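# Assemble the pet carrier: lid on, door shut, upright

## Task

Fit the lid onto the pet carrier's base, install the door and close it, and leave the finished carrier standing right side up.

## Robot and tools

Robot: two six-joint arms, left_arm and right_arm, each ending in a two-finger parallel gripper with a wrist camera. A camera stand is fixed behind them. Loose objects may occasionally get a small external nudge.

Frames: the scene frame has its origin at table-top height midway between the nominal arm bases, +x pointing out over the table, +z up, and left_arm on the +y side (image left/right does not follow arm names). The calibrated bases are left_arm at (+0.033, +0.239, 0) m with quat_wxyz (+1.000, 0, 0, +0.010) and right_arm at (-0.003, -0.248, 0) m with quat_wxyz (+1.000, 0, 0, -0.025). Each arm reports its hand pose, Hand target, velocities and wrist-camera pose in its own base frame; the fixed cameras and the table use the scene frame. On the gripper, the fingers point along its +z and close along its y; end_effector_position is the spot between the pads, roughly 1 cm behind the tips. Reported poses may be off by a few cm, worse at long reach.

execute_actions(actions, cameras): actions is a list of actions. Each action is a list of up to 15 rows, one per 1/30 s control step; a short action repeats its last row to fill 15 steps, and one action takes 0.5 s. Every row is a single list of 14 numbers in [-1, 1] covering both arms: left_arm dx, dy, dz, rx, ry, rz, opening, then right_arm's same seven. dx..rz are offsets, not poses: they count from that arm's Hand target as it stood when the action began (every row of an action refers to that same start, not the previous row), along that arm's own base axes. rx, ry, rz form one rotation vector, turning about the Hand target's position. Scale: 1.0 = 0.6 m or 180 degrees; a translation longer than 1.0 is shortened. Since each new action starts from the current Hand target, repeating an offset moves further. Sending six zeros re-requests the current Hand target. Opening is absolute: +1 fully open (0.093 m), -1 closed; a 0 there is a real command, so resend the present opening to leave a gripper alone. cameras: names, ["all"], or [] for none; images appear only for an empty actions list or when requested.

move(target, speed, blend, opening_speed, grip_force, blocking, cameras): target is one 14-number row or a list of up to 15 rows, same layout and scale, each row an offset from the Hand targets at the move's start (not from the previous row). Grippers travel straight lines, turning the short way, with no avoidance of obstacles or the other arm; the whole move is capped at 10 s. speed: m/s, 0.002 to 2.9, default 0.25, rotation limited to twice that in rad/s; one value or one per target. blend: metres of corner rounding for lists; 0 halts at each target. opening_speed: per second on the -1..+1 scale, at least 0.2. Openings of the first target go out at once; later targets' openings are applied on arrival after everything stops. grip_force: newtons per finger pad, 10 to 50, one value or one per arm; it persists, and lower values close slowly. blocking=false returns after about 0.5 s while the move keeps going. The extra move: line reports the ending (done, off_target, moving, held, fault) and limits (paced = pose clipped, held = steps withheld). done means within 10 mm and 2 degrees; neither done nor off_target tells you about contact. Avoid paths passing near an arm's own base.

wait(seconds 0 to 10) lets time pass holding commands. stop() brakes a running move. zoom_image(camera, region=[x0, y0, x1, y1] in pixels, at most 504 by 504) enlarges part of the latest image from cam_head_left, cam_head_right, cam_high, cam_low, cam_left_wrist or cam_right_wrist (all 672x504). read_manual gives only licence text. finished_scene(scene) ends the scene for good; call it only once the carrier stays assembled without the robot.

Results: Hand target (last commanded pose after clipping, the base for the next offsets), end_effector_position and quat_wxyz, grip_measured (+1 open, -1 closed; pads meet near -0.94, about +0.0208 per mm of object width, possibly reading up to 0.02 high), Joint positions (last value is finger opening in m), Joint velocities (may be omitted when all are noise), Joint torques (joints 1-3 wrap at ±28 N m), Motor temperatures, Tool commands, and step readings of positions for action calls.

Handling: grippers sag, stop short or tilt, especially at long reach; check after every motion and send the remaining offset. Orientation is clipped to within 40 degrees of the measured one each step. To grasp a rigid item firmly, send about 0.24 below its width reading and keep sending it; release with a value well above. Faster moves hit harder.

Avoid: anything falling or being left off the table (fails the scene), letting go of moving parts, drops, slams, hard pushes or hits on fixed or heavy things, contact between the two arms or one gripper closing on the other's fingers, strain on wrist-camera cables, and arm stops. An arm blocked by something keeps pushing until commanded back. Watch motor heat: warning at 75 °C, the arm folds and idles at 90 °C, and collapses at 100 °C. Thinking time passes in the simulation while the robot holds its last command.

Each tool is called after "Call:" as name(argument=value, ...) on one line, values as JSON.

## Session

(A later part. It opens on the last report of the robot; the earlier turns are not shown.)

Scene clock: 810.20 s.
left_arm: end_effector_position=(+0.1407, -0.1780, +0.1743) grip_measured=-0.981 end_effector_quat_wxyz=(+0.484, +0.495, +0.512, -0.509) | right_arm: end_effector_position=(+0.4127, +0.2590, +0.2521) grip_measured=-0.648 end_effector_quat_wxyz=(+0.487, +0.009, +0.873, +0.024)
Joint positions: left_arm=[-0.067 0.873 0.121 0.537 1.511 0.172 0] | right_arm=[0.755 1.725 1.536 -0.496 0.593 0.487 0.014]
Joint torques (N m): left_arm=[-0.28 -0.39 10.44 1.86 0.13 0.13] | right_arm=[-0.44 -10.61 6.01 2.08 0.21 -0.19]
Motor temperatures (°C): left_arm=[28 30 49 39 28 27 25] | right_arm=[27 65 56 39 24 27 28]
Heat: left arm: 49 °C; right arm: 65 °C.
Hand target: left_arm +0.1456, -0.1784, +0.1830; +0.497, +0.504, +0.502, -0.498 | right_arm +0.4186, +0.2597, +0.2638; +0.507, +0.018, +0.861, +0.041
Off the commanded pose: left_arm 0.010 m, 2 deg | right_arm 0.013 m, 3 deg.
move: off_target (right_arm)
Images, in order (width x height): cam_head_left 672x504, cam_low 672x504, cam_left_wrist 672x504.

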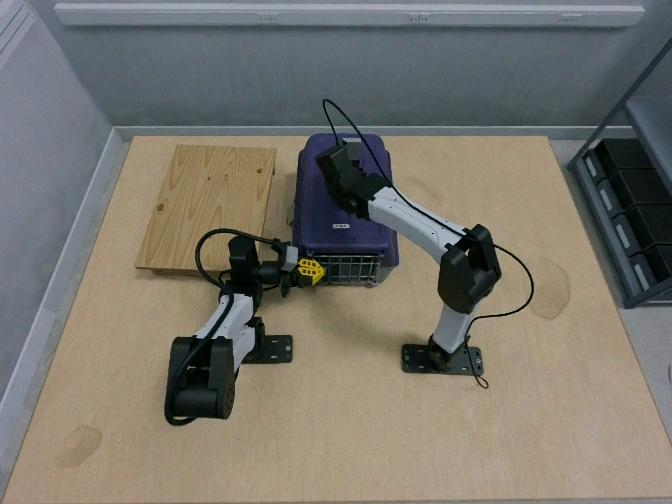

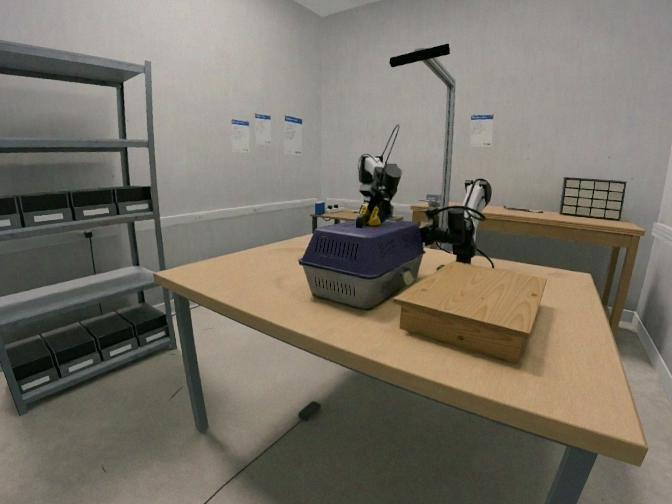

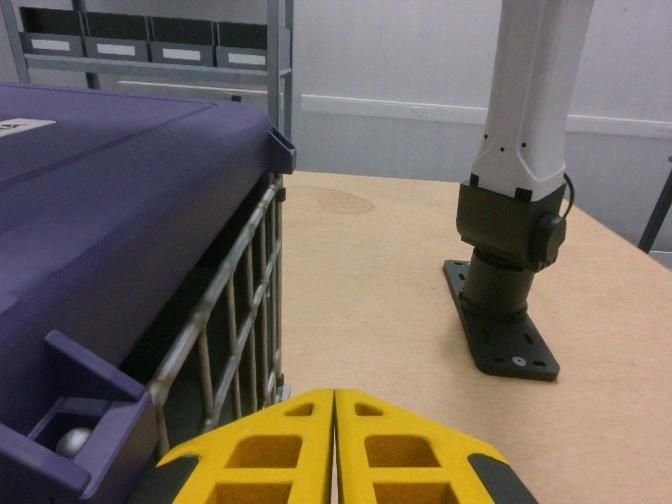

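Call:
move(target=[0,0,0,0,0,0,-1,0,0,-0.03,0,0,0,-0.9], speed=0.05, cameras=["cam_left_wrist","cam_head_left","cam_low","cam_high"])

Call:
zoom_image(camera="cam_left_wrist", region=[200, 80, 350, 220])

Call:
zoom_image(camera="cam_left_wrist", region=[0, 300, 200, 504])

Call:
zoom_image(camera="cam_low", region=[290, 230, 430, 310])

Call:
zoom_image(camera="cam_high", region=[290, 230, 520, 380])

Scene clock: 830.63 s.
left_arm: end_effector_position=(+0.1402, -0.1780, +0.1743) grip_measured=-0.981 end_effector_quat_wxyz=(+0.483, +0.495, +0.511, -0.511) | right_arm: end_effector_position=(+0.4111, +0.2595, +0.2545) grip_measured=-0.648 end_effector_quat_wxyz=(+0.497, +0.013, +0.867, +0.040)
Joint positions: left_arm=[-0.067 0.873 0.121 0.536 1.514 0.172 0] | right_arm=[0.755 1.698 1.491 -0.438 0.583 0.487 0.014]
Joint torques (N m): left_arm=[-0.25 -0.43 10.44 1.86 0.09 0.14] | right_arm=[-0.46 -8.16 3.88 2.24 0.29 -0.18]
Motor temperatures (°C): left_arm=[28 30 50 39 28 27 25] | right_arm=[27 63 56 39 24 27 28]
Heat: left arm: 50 °C; right arm: 63 °C.
Hand target: left_arm +0.1457, -0.1784, +0.1830; +0.497, +0.504, +0.502, -0.498 | right_arm +0.4186, +0.2597, +0.2460; +0.507, +0.018, +0.861, +0.041
Off the commanded pose: left_arm 0.010 m, 3 deg | right_arm 0.012 m, 1 deg.
move: off_target (left_arm, right_arm)
Images, in order (width x height): cam_head_left 672x504, cam_high 672x504, cam_low 672x504, cam_left_wrist 672x504.

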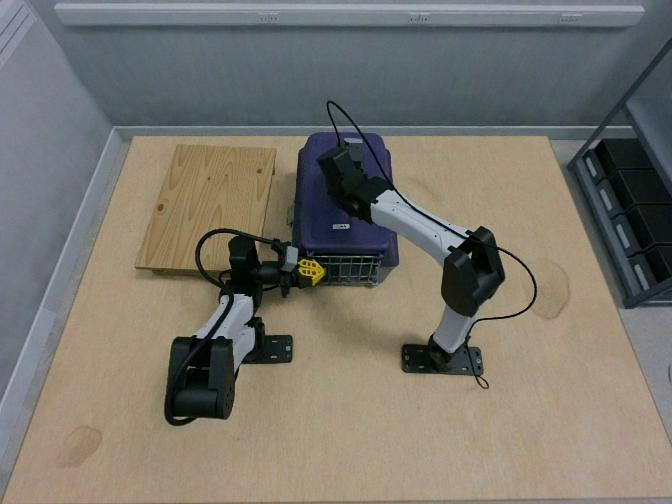

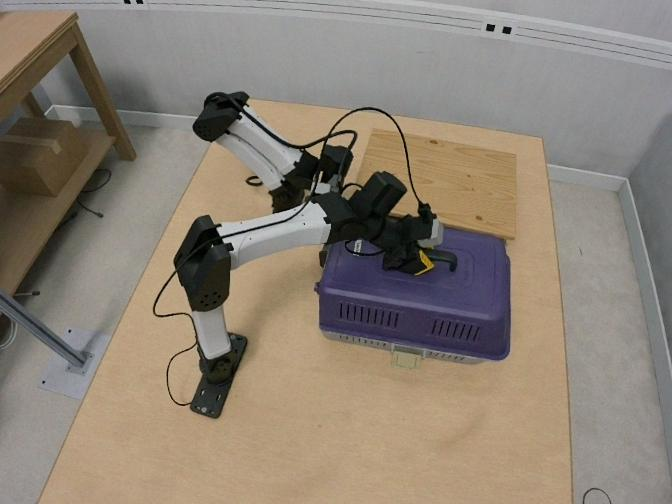

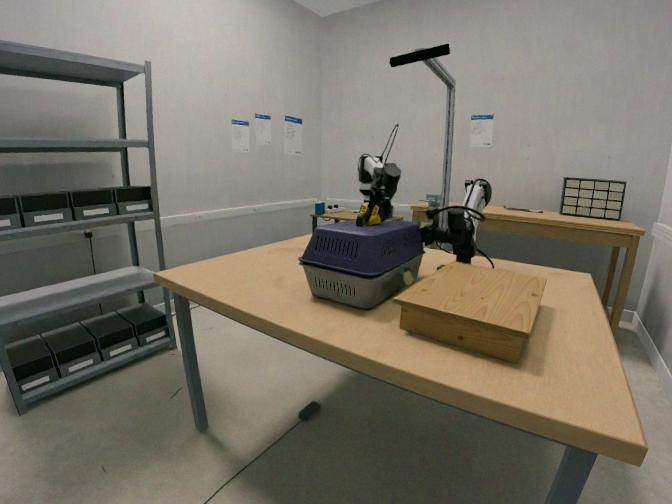

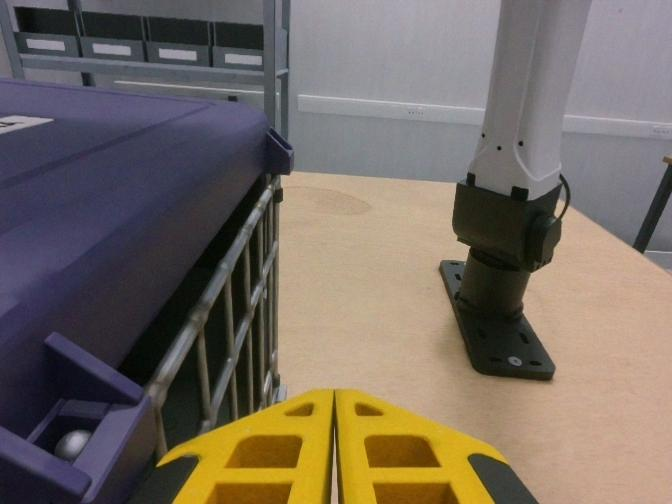

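Scaled by 3.360 from the camera's 672x504 image, which has a finer 960x720 frame.

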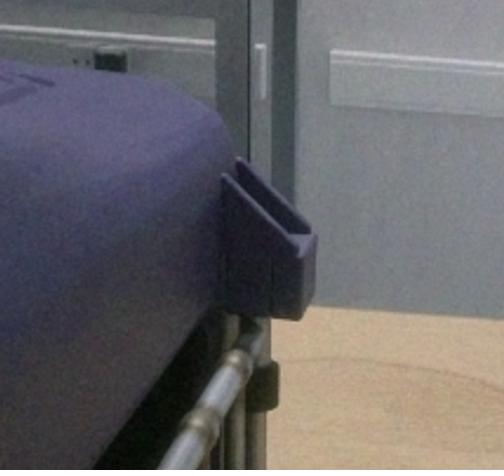

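Scaled by 2.471 from the camera's 672x504 image, which has a finer 960x720 frame.

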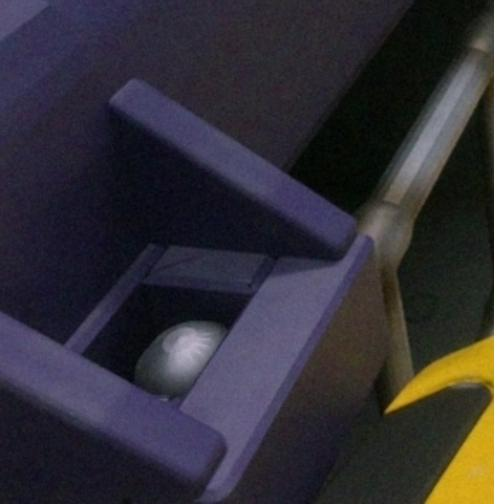

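Scaled by 3.600 from the camera's 672x504 image, which has a finer 960x720 frame.

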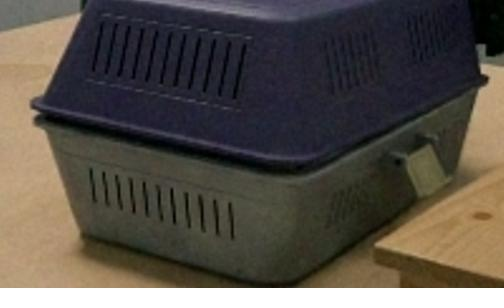

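Scaled by 2.191 from the camera's 672x504 image, which has a finer 960x720 frame.

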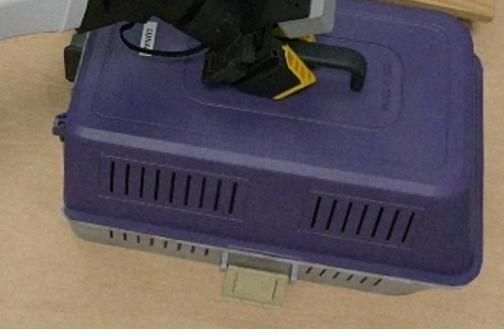

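Call:
move(target=[0,0,0,0,0,0,-1,0,0,0.01,0,0.03,-0.005,-0.9], speed=0.05, cameras=["cam_left_wrist","cam_head_left","cam_low","cam_high"])

Call:
zoom_image(camera="cam_left_wrist", region=[200, 80, 350, 220])

Call:
zoom_image(camera="cam_left_wrist", region=[0, 300, 200, 504])

Call:
zoom_image(camera="cam_low", region=[290, 230, 430, 310])

Call:
zoom_image(camera="cam_high", region=[290, 230, 520, 380])

Scene clock: 847.97 s.
left_arm: end_effector_position=(+0.1402, -0.1780, +0.1743) grip_measured=-0.981 end_effector_quat_wxyz=(+0.483, +0.495, +0.511, -0.511) | right_arm: end_effector_position=(+0.4122, +0.2594, +0.2491) grip_measured=-0.648 end_effector_quat_wxyz=(+0.465, +0.012, +0.885, +0.028)
Joint positions: left_arm=[-0.067 0.873 0.121 0.536 1.514 0.172 0] | right_arm=[0.746 1.746 1.587 -0.572 0.559 0.519 0.014]
Joint torques (N m): left_arm=[-0.24 -0.43 10.44 1.86 0.09 0.14] | right_arm=[-0.62 -8.25 8.88 1.51 0.2 0.12]
Motor temperatures (°C): left_arm=[28 30 50 39 28 27 25] | right_arm=[27 59 54 43 24 27 28]
Heat: left arm: 50 °C; right arm: 59 °C.
Hand target: left_arm +0.1457, -0.1784, +0.1830; +0.497, +0.504, +0.502, -0.498 | right_arm +0.4186, +0.2597, +0.2518; +0.466, +0.026, +0.884, +0.036
Off the commanded pose: left_arm 0.010 m, 3 deg | right_arm 0.007 m, 2 deg.
move: off_target (left_arm)
Images, in order (width x height): cam_head_left 672x504, cam_high 672x504, cam_low 672x504, cam_left_wrist 672x504.

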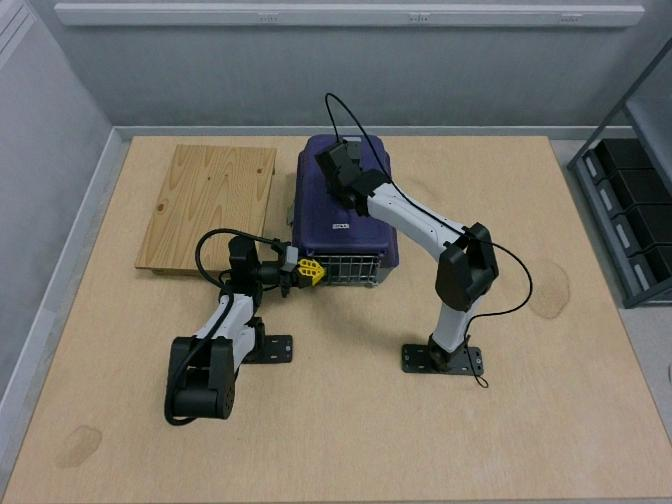

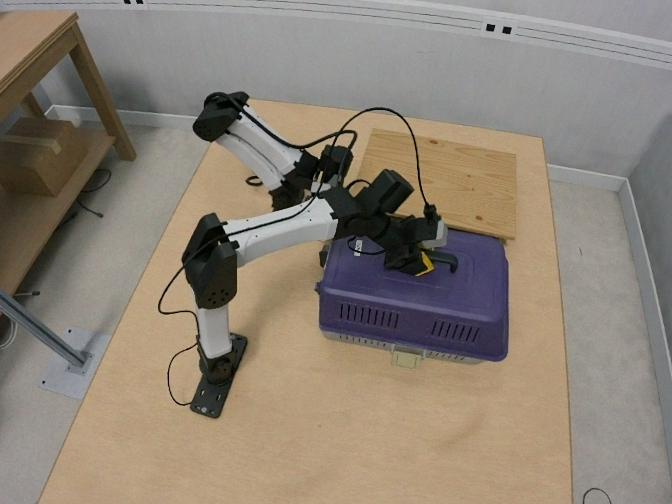

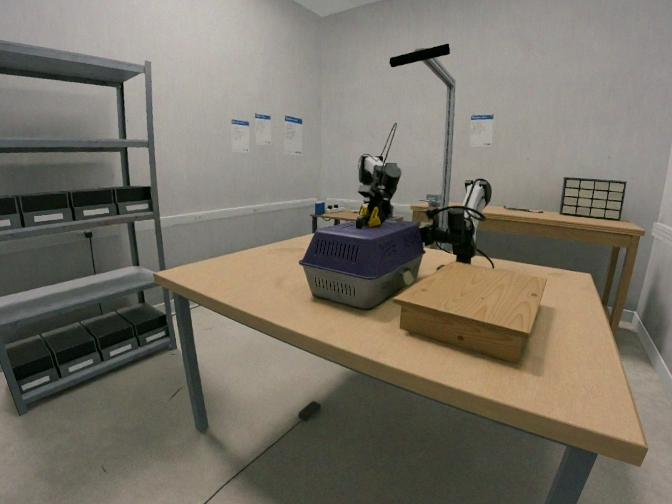

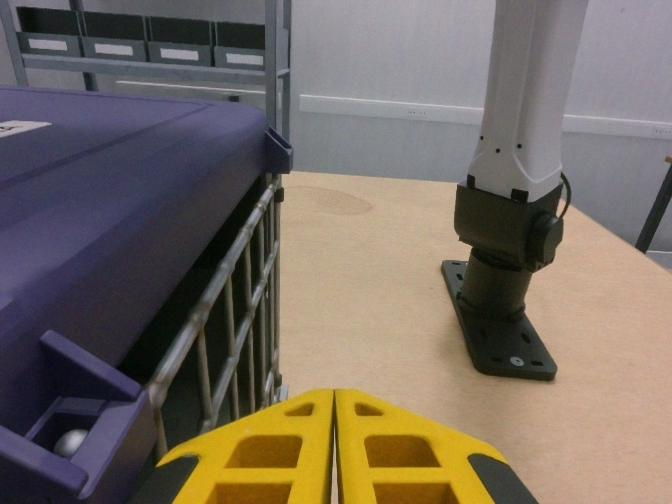

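Scaled by 3.360 from the camera's 672x504 image, which has a finer 960x720 frame.

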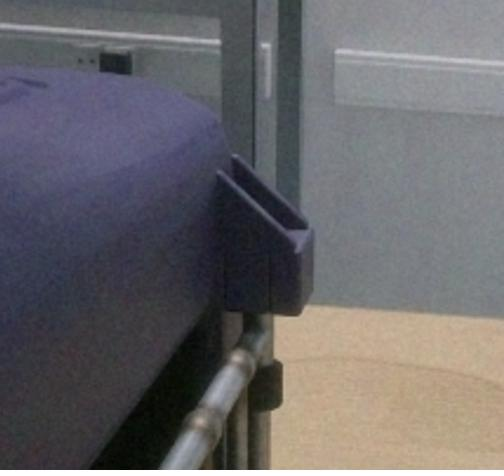

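Scaled by 2.471 from the camera's 672x504 image, which has a finer 960x720 frame.

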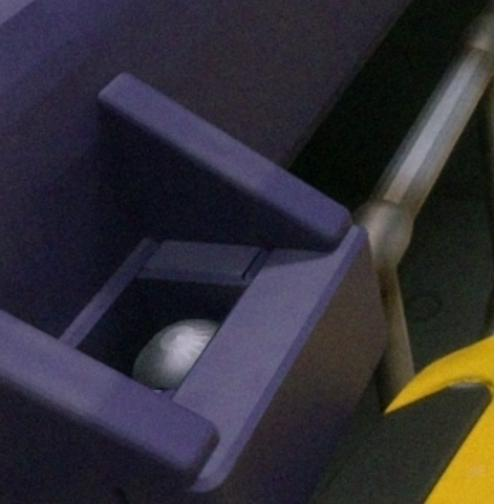

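Scaled by 3.600 from the camera's 672x504 image, which has a finer 960x720 frame.

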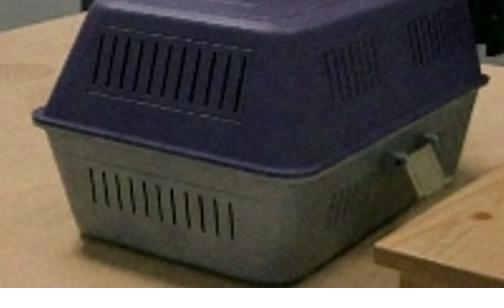

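Scaled by 2.191 from the camera's 672x504 image, which has a finer 960x720 frame.

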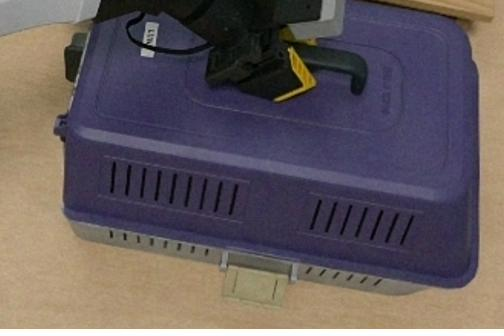

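Call:
move(target=[-0.05,0,0.02,0,0,0,-1,0,0,-0.008,0,0,0,-0.9], speed=0.06, cameras=["cam_left_wrist","cam_head_left"])

Call:
zoom_image(camera="cam_left_wrist", region=[0, 80, 340, 420])

Call:
zoom_image(camera="cam_head_left", region=[285, 215, 415, 295])

Scene clock: 858.43 s.
left_arm: end_effector_position=(+0.1154, -0.1772, +0.1929) grip_measured=-0.981 end_effector_quat_wxyz=(+0.490, +0.496, +0.507, -0.507) | right_arm: end_effector_position=(+0.4122, +0.2594, +0.2493) grip_measured=-0.648 end_effector_quat_wxyz=(+0.465, +0.012, +0.885, +0.029)
Joint positions: left_arm=[-0.076 0.562 0.109 0.362 1.502 0.064 0] | right_arm=[0.746 1.746 1.587 -0.572 0.559 0.519 0.014]
Joint torques (N m): left_arm=[-1.26 0.2 8.91 1.72 -0.06 0.23] | right_arm=[-0.64 -8.32 7.23 1.64 0.19 0.12]
Motor temperatures (°C): left_arm=[28 30 50 39 28 27 25] | right_arm=[27 57 56 41 24 27 28]
Heat: left arm: 50 °C; right arm: 57 °C.
Hand target: left_arm +0.1157, -0.1784, +0.1950; +0.497, +0.504, +0.502, -0.498 | right_arm +0.4186, +0.2597, +0.2471; +0.466, +0.027, +0.883, +0.036
Off the commanded pose: left_arm 0.002 m, 2 deg | right_arm 0.007 m, 2 deg.
move: done
Images, in order (width x height): cam_head_left 672x504, cam_left_wrist 672x504.

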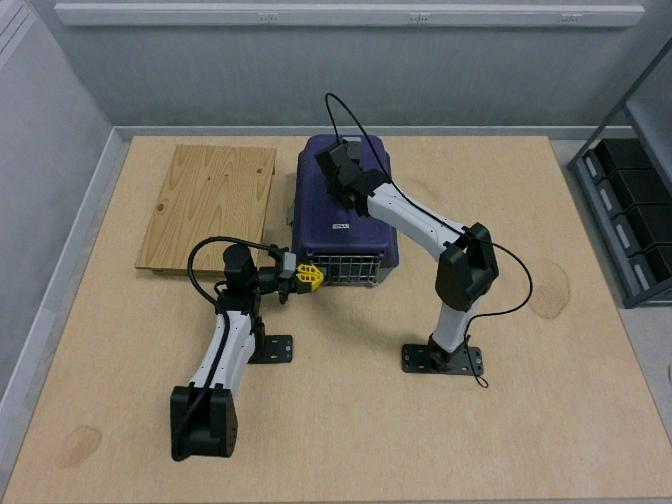

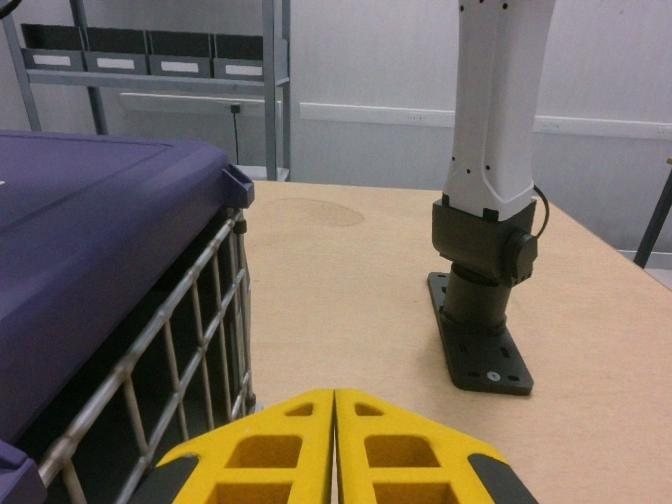

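Scaled by 1.482 from the camera's 672x504 image, which has a finer 960x720 frame.

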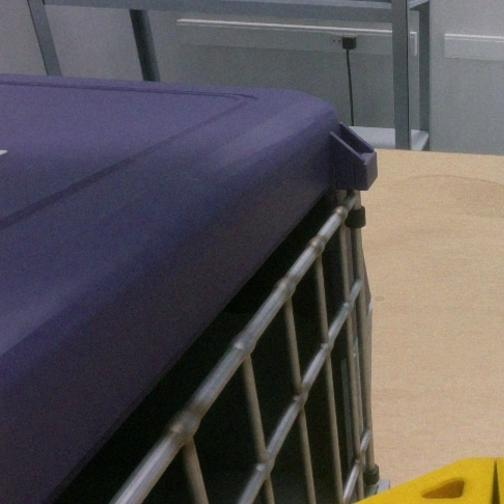

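Scaled by 3.877 from the camera's 672x504 image, which has a finer 960x720 frame.

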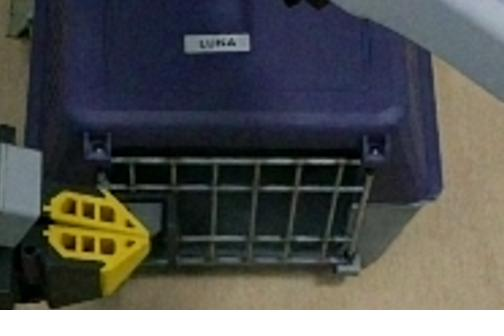

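Call:
move(target=[[-0.03,0.05,0.15,0,0,0,-1,0,0,0,0,0,0,-0.9],[0.1,0.45,0.3,0,0,0,-1,0,0,0,0,0,0,-0.9]], speed=0.2, cameras=["cam_head_left"])

Call:
move(target=[0,0,0,0,0,0,-1,0,0,0,0,0,0,0.6], opening_speed=0.5, cameras=["all"])

Scene clock: 871.50 s.
left_arm: end_effector_position=(+0.1773, +0.0975, +0.3638) grip_measured=-0.981 end_effector_quat_wxyz=(+0.702, -0.016, +0.708, -0.081) | right_arm: end_effector_position=(+0.4122, +0.2594, +0.2493) grip_measured=-0.648 end_effector_quat_wxyz=(+0.465, +0.012, +0.885, +0.029)
Joint positions: left_arm=[1.486 0.607 0.691 0.187 1.579 -0.407 0] | right_arm=[0.746 1.746 1.587 -0.572 0.559 0.519 0.014]
Joint torques (N m): left_arm=[-0.99 0.91 11.34 1.6 -0.09 0.18] | right_arm=[-0.62 -8.31 7.23 1.64 0.2 0.12]
Motor temperatures (°C): left_arm=[28 30 49 39 28 27 25] | right_arm=[27 54 56 41 24 27 28]
Heat: left arm: 49 °C; right arm: 56 °C.
Hand target: left_arm +0.1757, +0.0916, +0.3749; +0.649, +0.246, +0.655, -0.297 | right_arm +0.4186, +0.2597, +0.2471; +0.466, +0.027, +0.883, +0.036
Off the commanded pose: left_arm 0.013 m, 85 deg; orientation clipped | right_arm 0.007 m, 2 deg.
joint sent to its limit (left arm) — joint 5 (wrist yaw), upper limit. The joint targets are off in orientation, not in position.
move: off_target (left_arm); limits=paced
Images, in order (width x height): cam_head_left 672x504.

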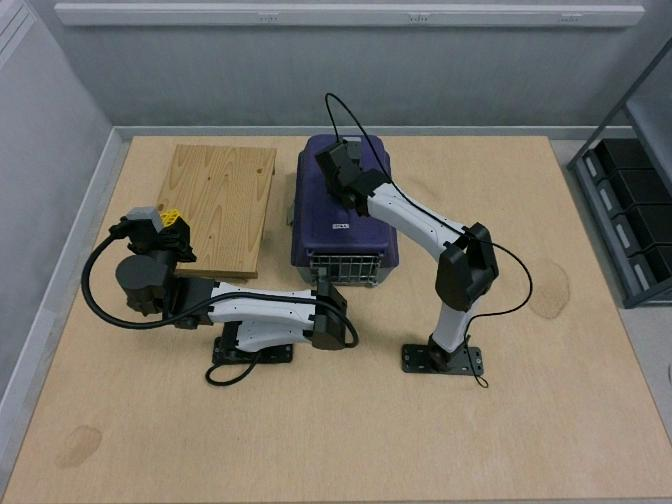

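Scene clock: 874.70 s.
left_arm: end_effector_position=(+0.1773, +0.0975, +0.3638) grip_measured=-0.981 end_effector_quat_wxyz=(+0.702, -0.016, +0.708, -0.081) | right_arm: end_effector_position=(+0.4134, +0.2605, +0.2510) grip_measured=+0.598 end_effector_quat_wxyz=(+0.468, +0.019, +0.883, +0.035)
Joint positions: left_arm=[1.486 0.607 0.691 0.187 1.579 -0.407 0] | right_arm=[0.746 1.746 1.587 -0.561 0.559 0.531 0.074]
Joint torques (N m): left_arm=[-0.99 0.91 11.36 1.6 -0.09 0.18] | right_arm=[-0.62 -8.34 7.24 1.54 0.19 -0.01]
Motor temperatures (°C): left_arm=[28 30 49 39 28 27 25] | right_arm=[27 54 56 40 24 27 28]
Heat: left arm: 49 °C; right arm: 56 °C.
Hand target: left_arm +0.1757, +0.0916, +0.3749; +0.649, +0.246, +0.655, -0.297 | right_arm +0.4186, +0.2597, +0.2471; +0.466, +0.026, +0.884, +0.036
Off the commanded pose: left_arm 0.013 m, 40 deg | right_arm 0.007 m, 1 deg.
joint sent to its limit (left arm) — joint 5 (wrist yaw), upper limit. The joint targets are off in orientation, not in position.
move: off_target (left_arm)

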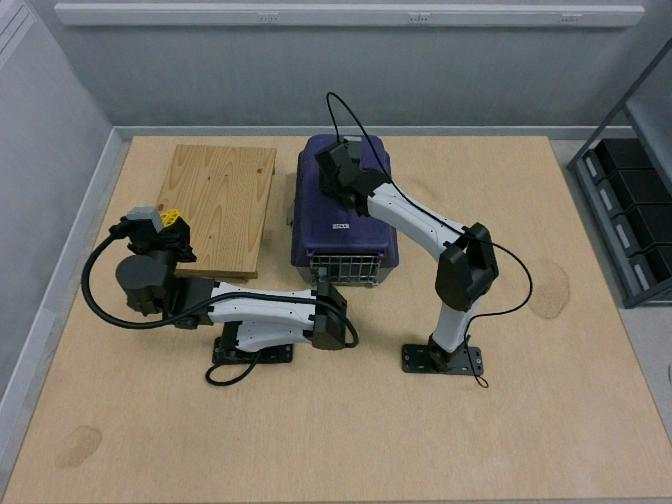

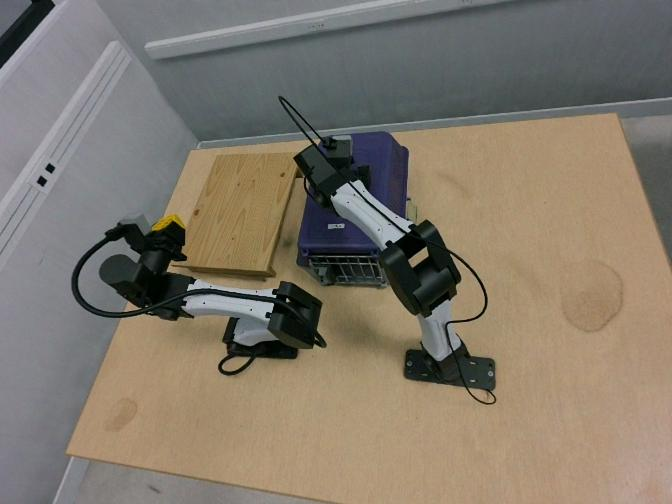

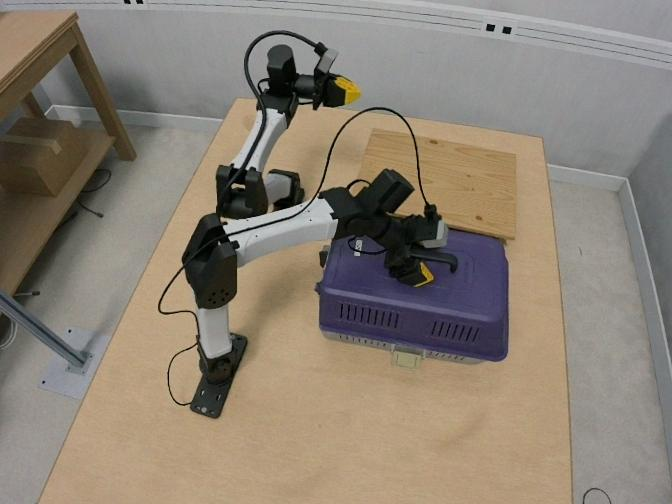

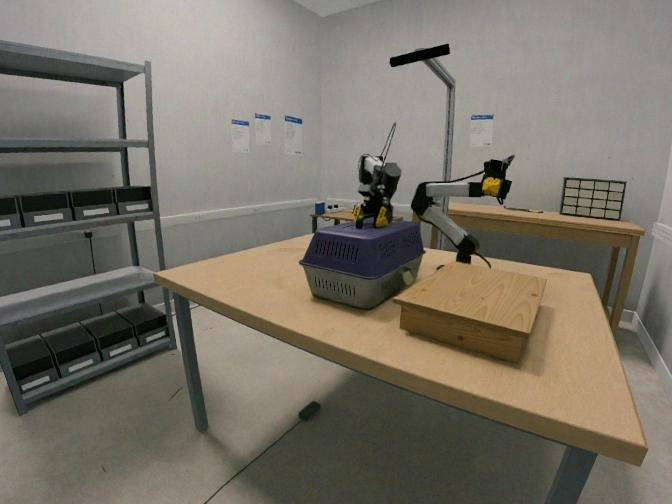

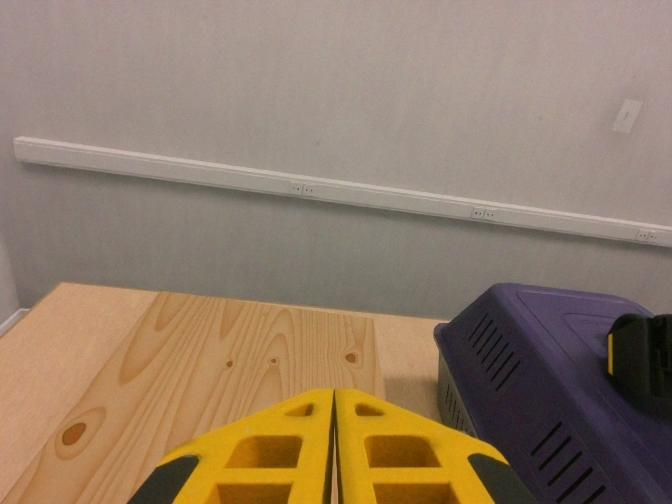

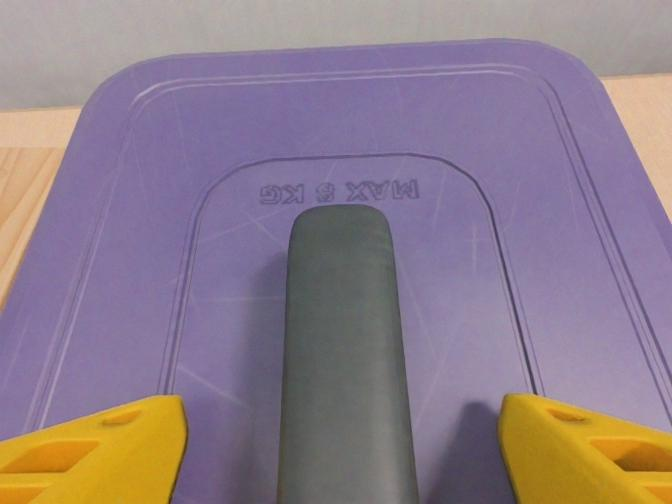

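Call:
move(target=[[0,0,0,0,0,0,-1,-0.03,0,0.13,0,0,0,1],[0,0,0,0,0,0,-1,-0.25,-0.45,0.2,0,-0.1,0,1]], speed=[0.1,0.3], cameras=["all"])

Call:
zoom_image(camera="cam_head_left", region=[280, 120, 410, 300])

Call:
zoom_image(camera="cam_low", region=[290, 200, 440, 310])

Call:
zoom_image(camera="cam_high", region=[290, 210, 520, 380])

Call:
zoom_image(camera="cam_head_right", region=[280, 120, 430, 300])

Scene clock: 888.90 s.
left_arm: end_effector_position=(+0.1773, +0.0975, +0.3638) grip_measured=-0.981 end_effector_quat_wxyz=(+0.702, -0.016, +0.708, -0.081) | right_arm: end_effector_position=(+0.2668, -0.0097, +0.3712) grip_measured=+1.000 end_effector_quat_wxyz=(+0.603, +0.023, +0.796, +0.039)
Joint positions: left_arm=[1.486 0.607 0.691 0.187 1.579 -0.407 0] | right_arm=[-0.146 0.751 1.114 -0.64 -0.175 0.045 0.093]
Joint torques (N m): left_arm=[-0.99 0.9 11.36 1.6 -0.09 0.18] | right_arm=[-0.54 0.27 5.59 1.9 -0.13 -0.2]
Motor temperatures (°C): left_arm=[28 30 48 39 28 27 25] | right_arm=[27 52 56 39 24 27 27]
Heat: left arm: 48 °C; right arm: 56 °C.
Hand target: left_arm +0.1757, +0.0916, +0.3749; +0.649, +0.246, +0.655, -0.297 | right_arm +0.2684, -0.0103, +0.3671; +0.599, +0.020, +0.800, +0.039
Off the commanded pose: left_arm 0.013 m, 40 deg | right_arm 0.005 m, 1 deg.
joint sent to its limit (left arm) — joint 5 (wrist yaw), upper limit. The joint targets are off in orientation, not in position.
move: off_target (left_arm)

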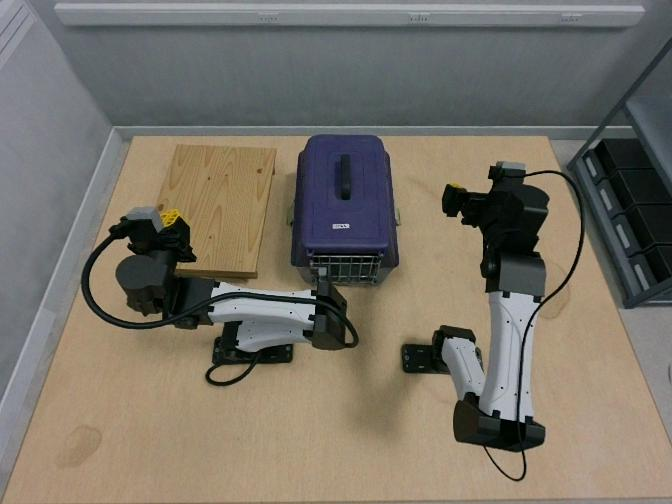

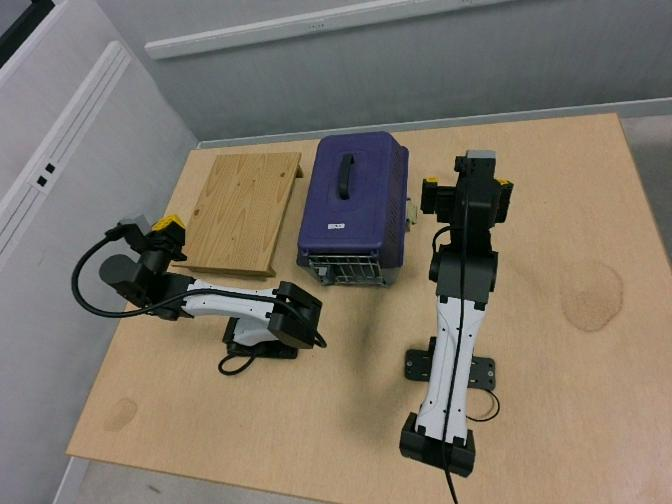

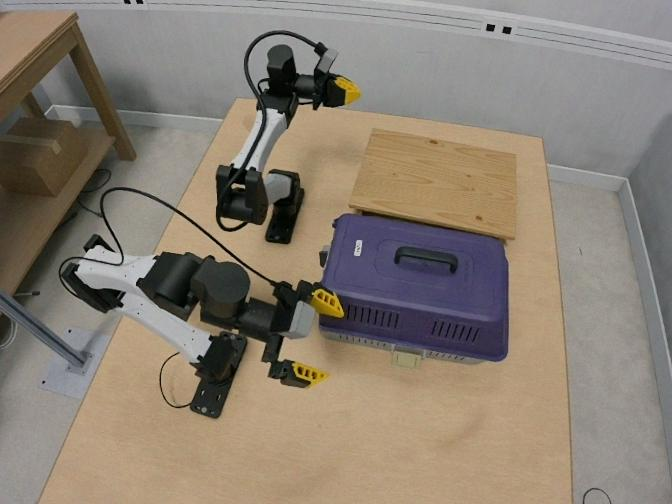

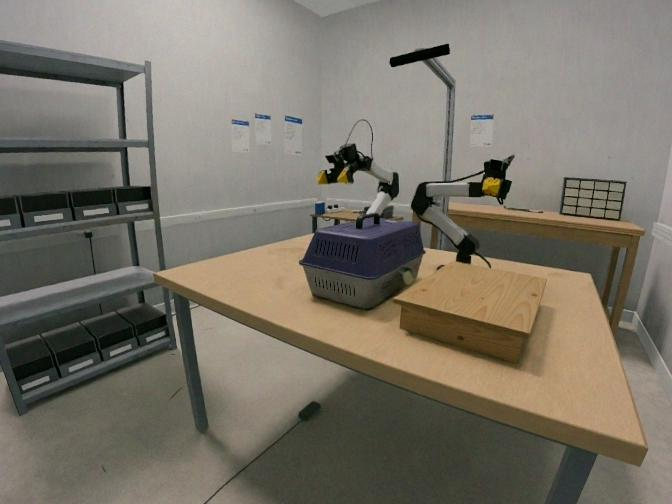

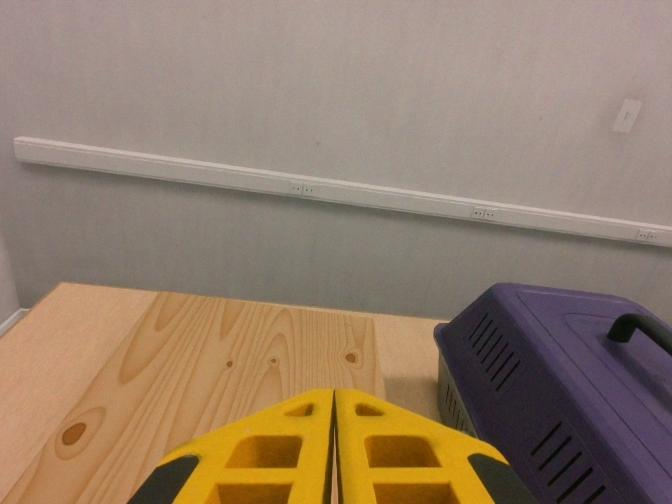

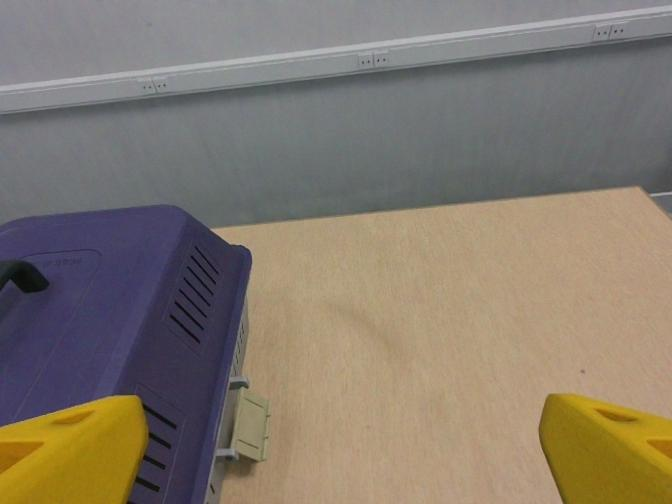

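Scaled by 2.800 from the camera's 672x504 image, which has a finer 960x720 frame.

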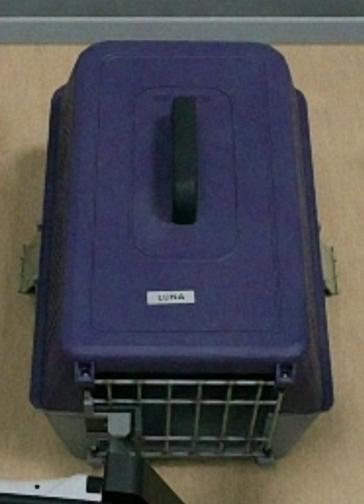

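Scaled by 3.360 from the camera's 672x504 image, which has a finer 960x720 frame.

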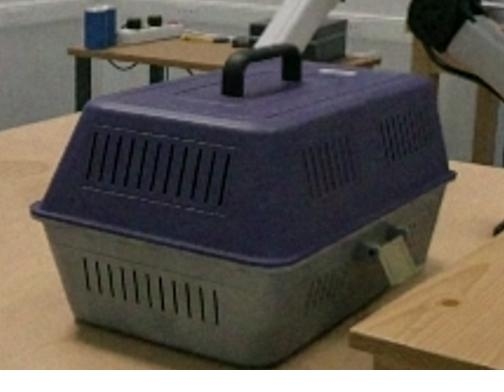

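Scaled by 2.191 from the camera's 672x504 image, which has a finer 960x720 frame.

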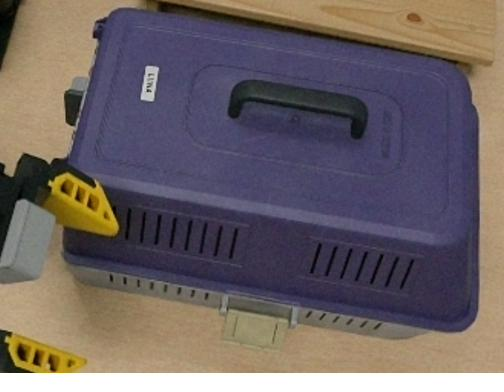

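Scaled by 2.800 from the camera's 672x504 image, which has a finer 960x720 frame.

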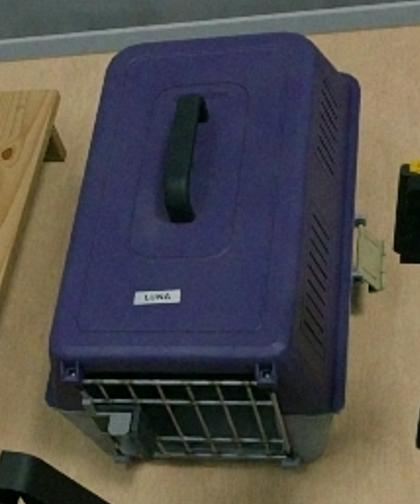

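Call:
zoom_image(camera="cam_head_left", region=[295, 240, 345, 290])

Call:
zoom_image(camera="cam_head_left", region=[360, 240, 410, 290])

Call:
zoom_image(camera="cam_head_right", region=[350, 240, 410, 290])

Call:
zoom_image(camera="cam_high", region=[300, 290, 400, 360])

Call:
zoom_image(camera="cam_low", region=[380, 220, 440, 290])

Scaled by 10.080 from the camera's 672x504 image, which has a finer 960x720 frame.

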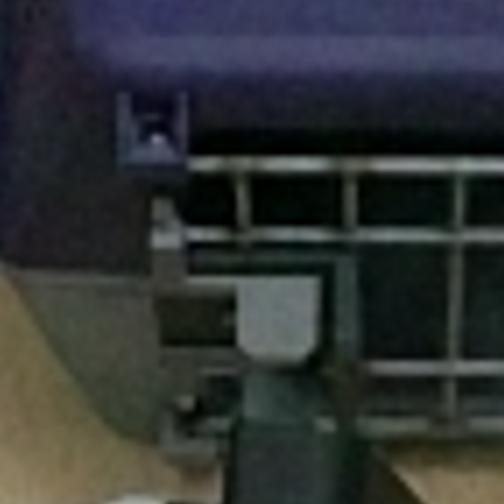

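Scaled by 10.080 from the camera's 672x504 image, which has a finer 960x720 frame.

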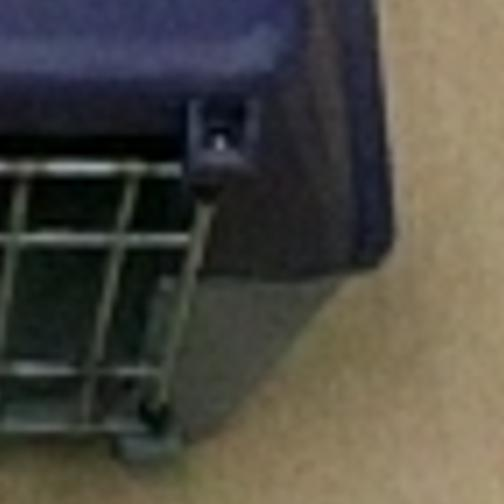

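Scaled by 8.400 from the camera's 672x504 image, which has a finer 960x720 frame.

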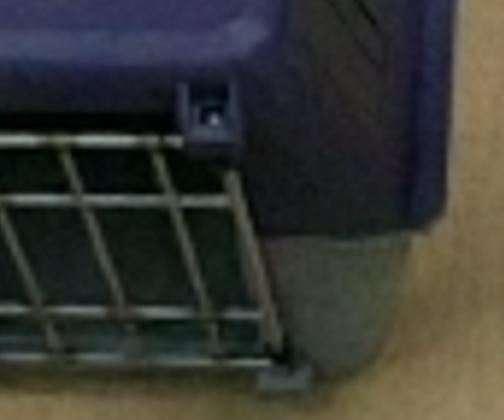

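Scaled by 5.040 from the camera's 672x504 image, which has a finer 960x720 frame.

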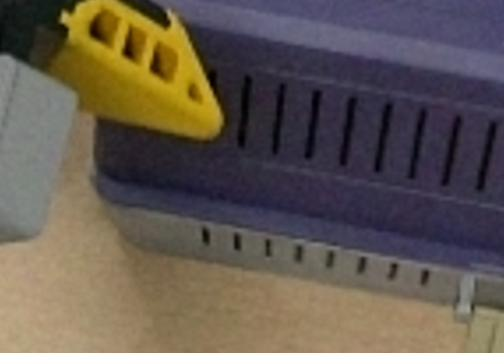

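Scaled by 7.200 from the camera's 672x504 image, which has a finer 960x720 frame.

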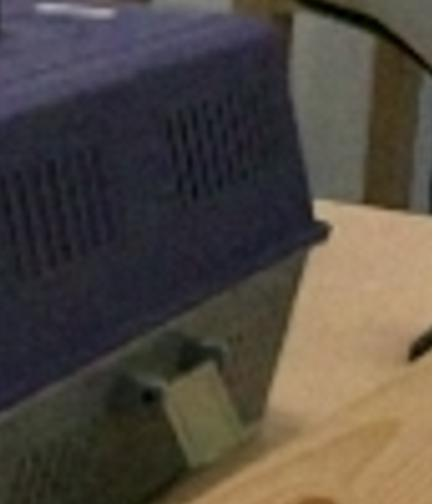

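Both pins are in their sockets and the rims are seated.

Call:
finished_scene(scene=1)

The scene is finished: the task was done.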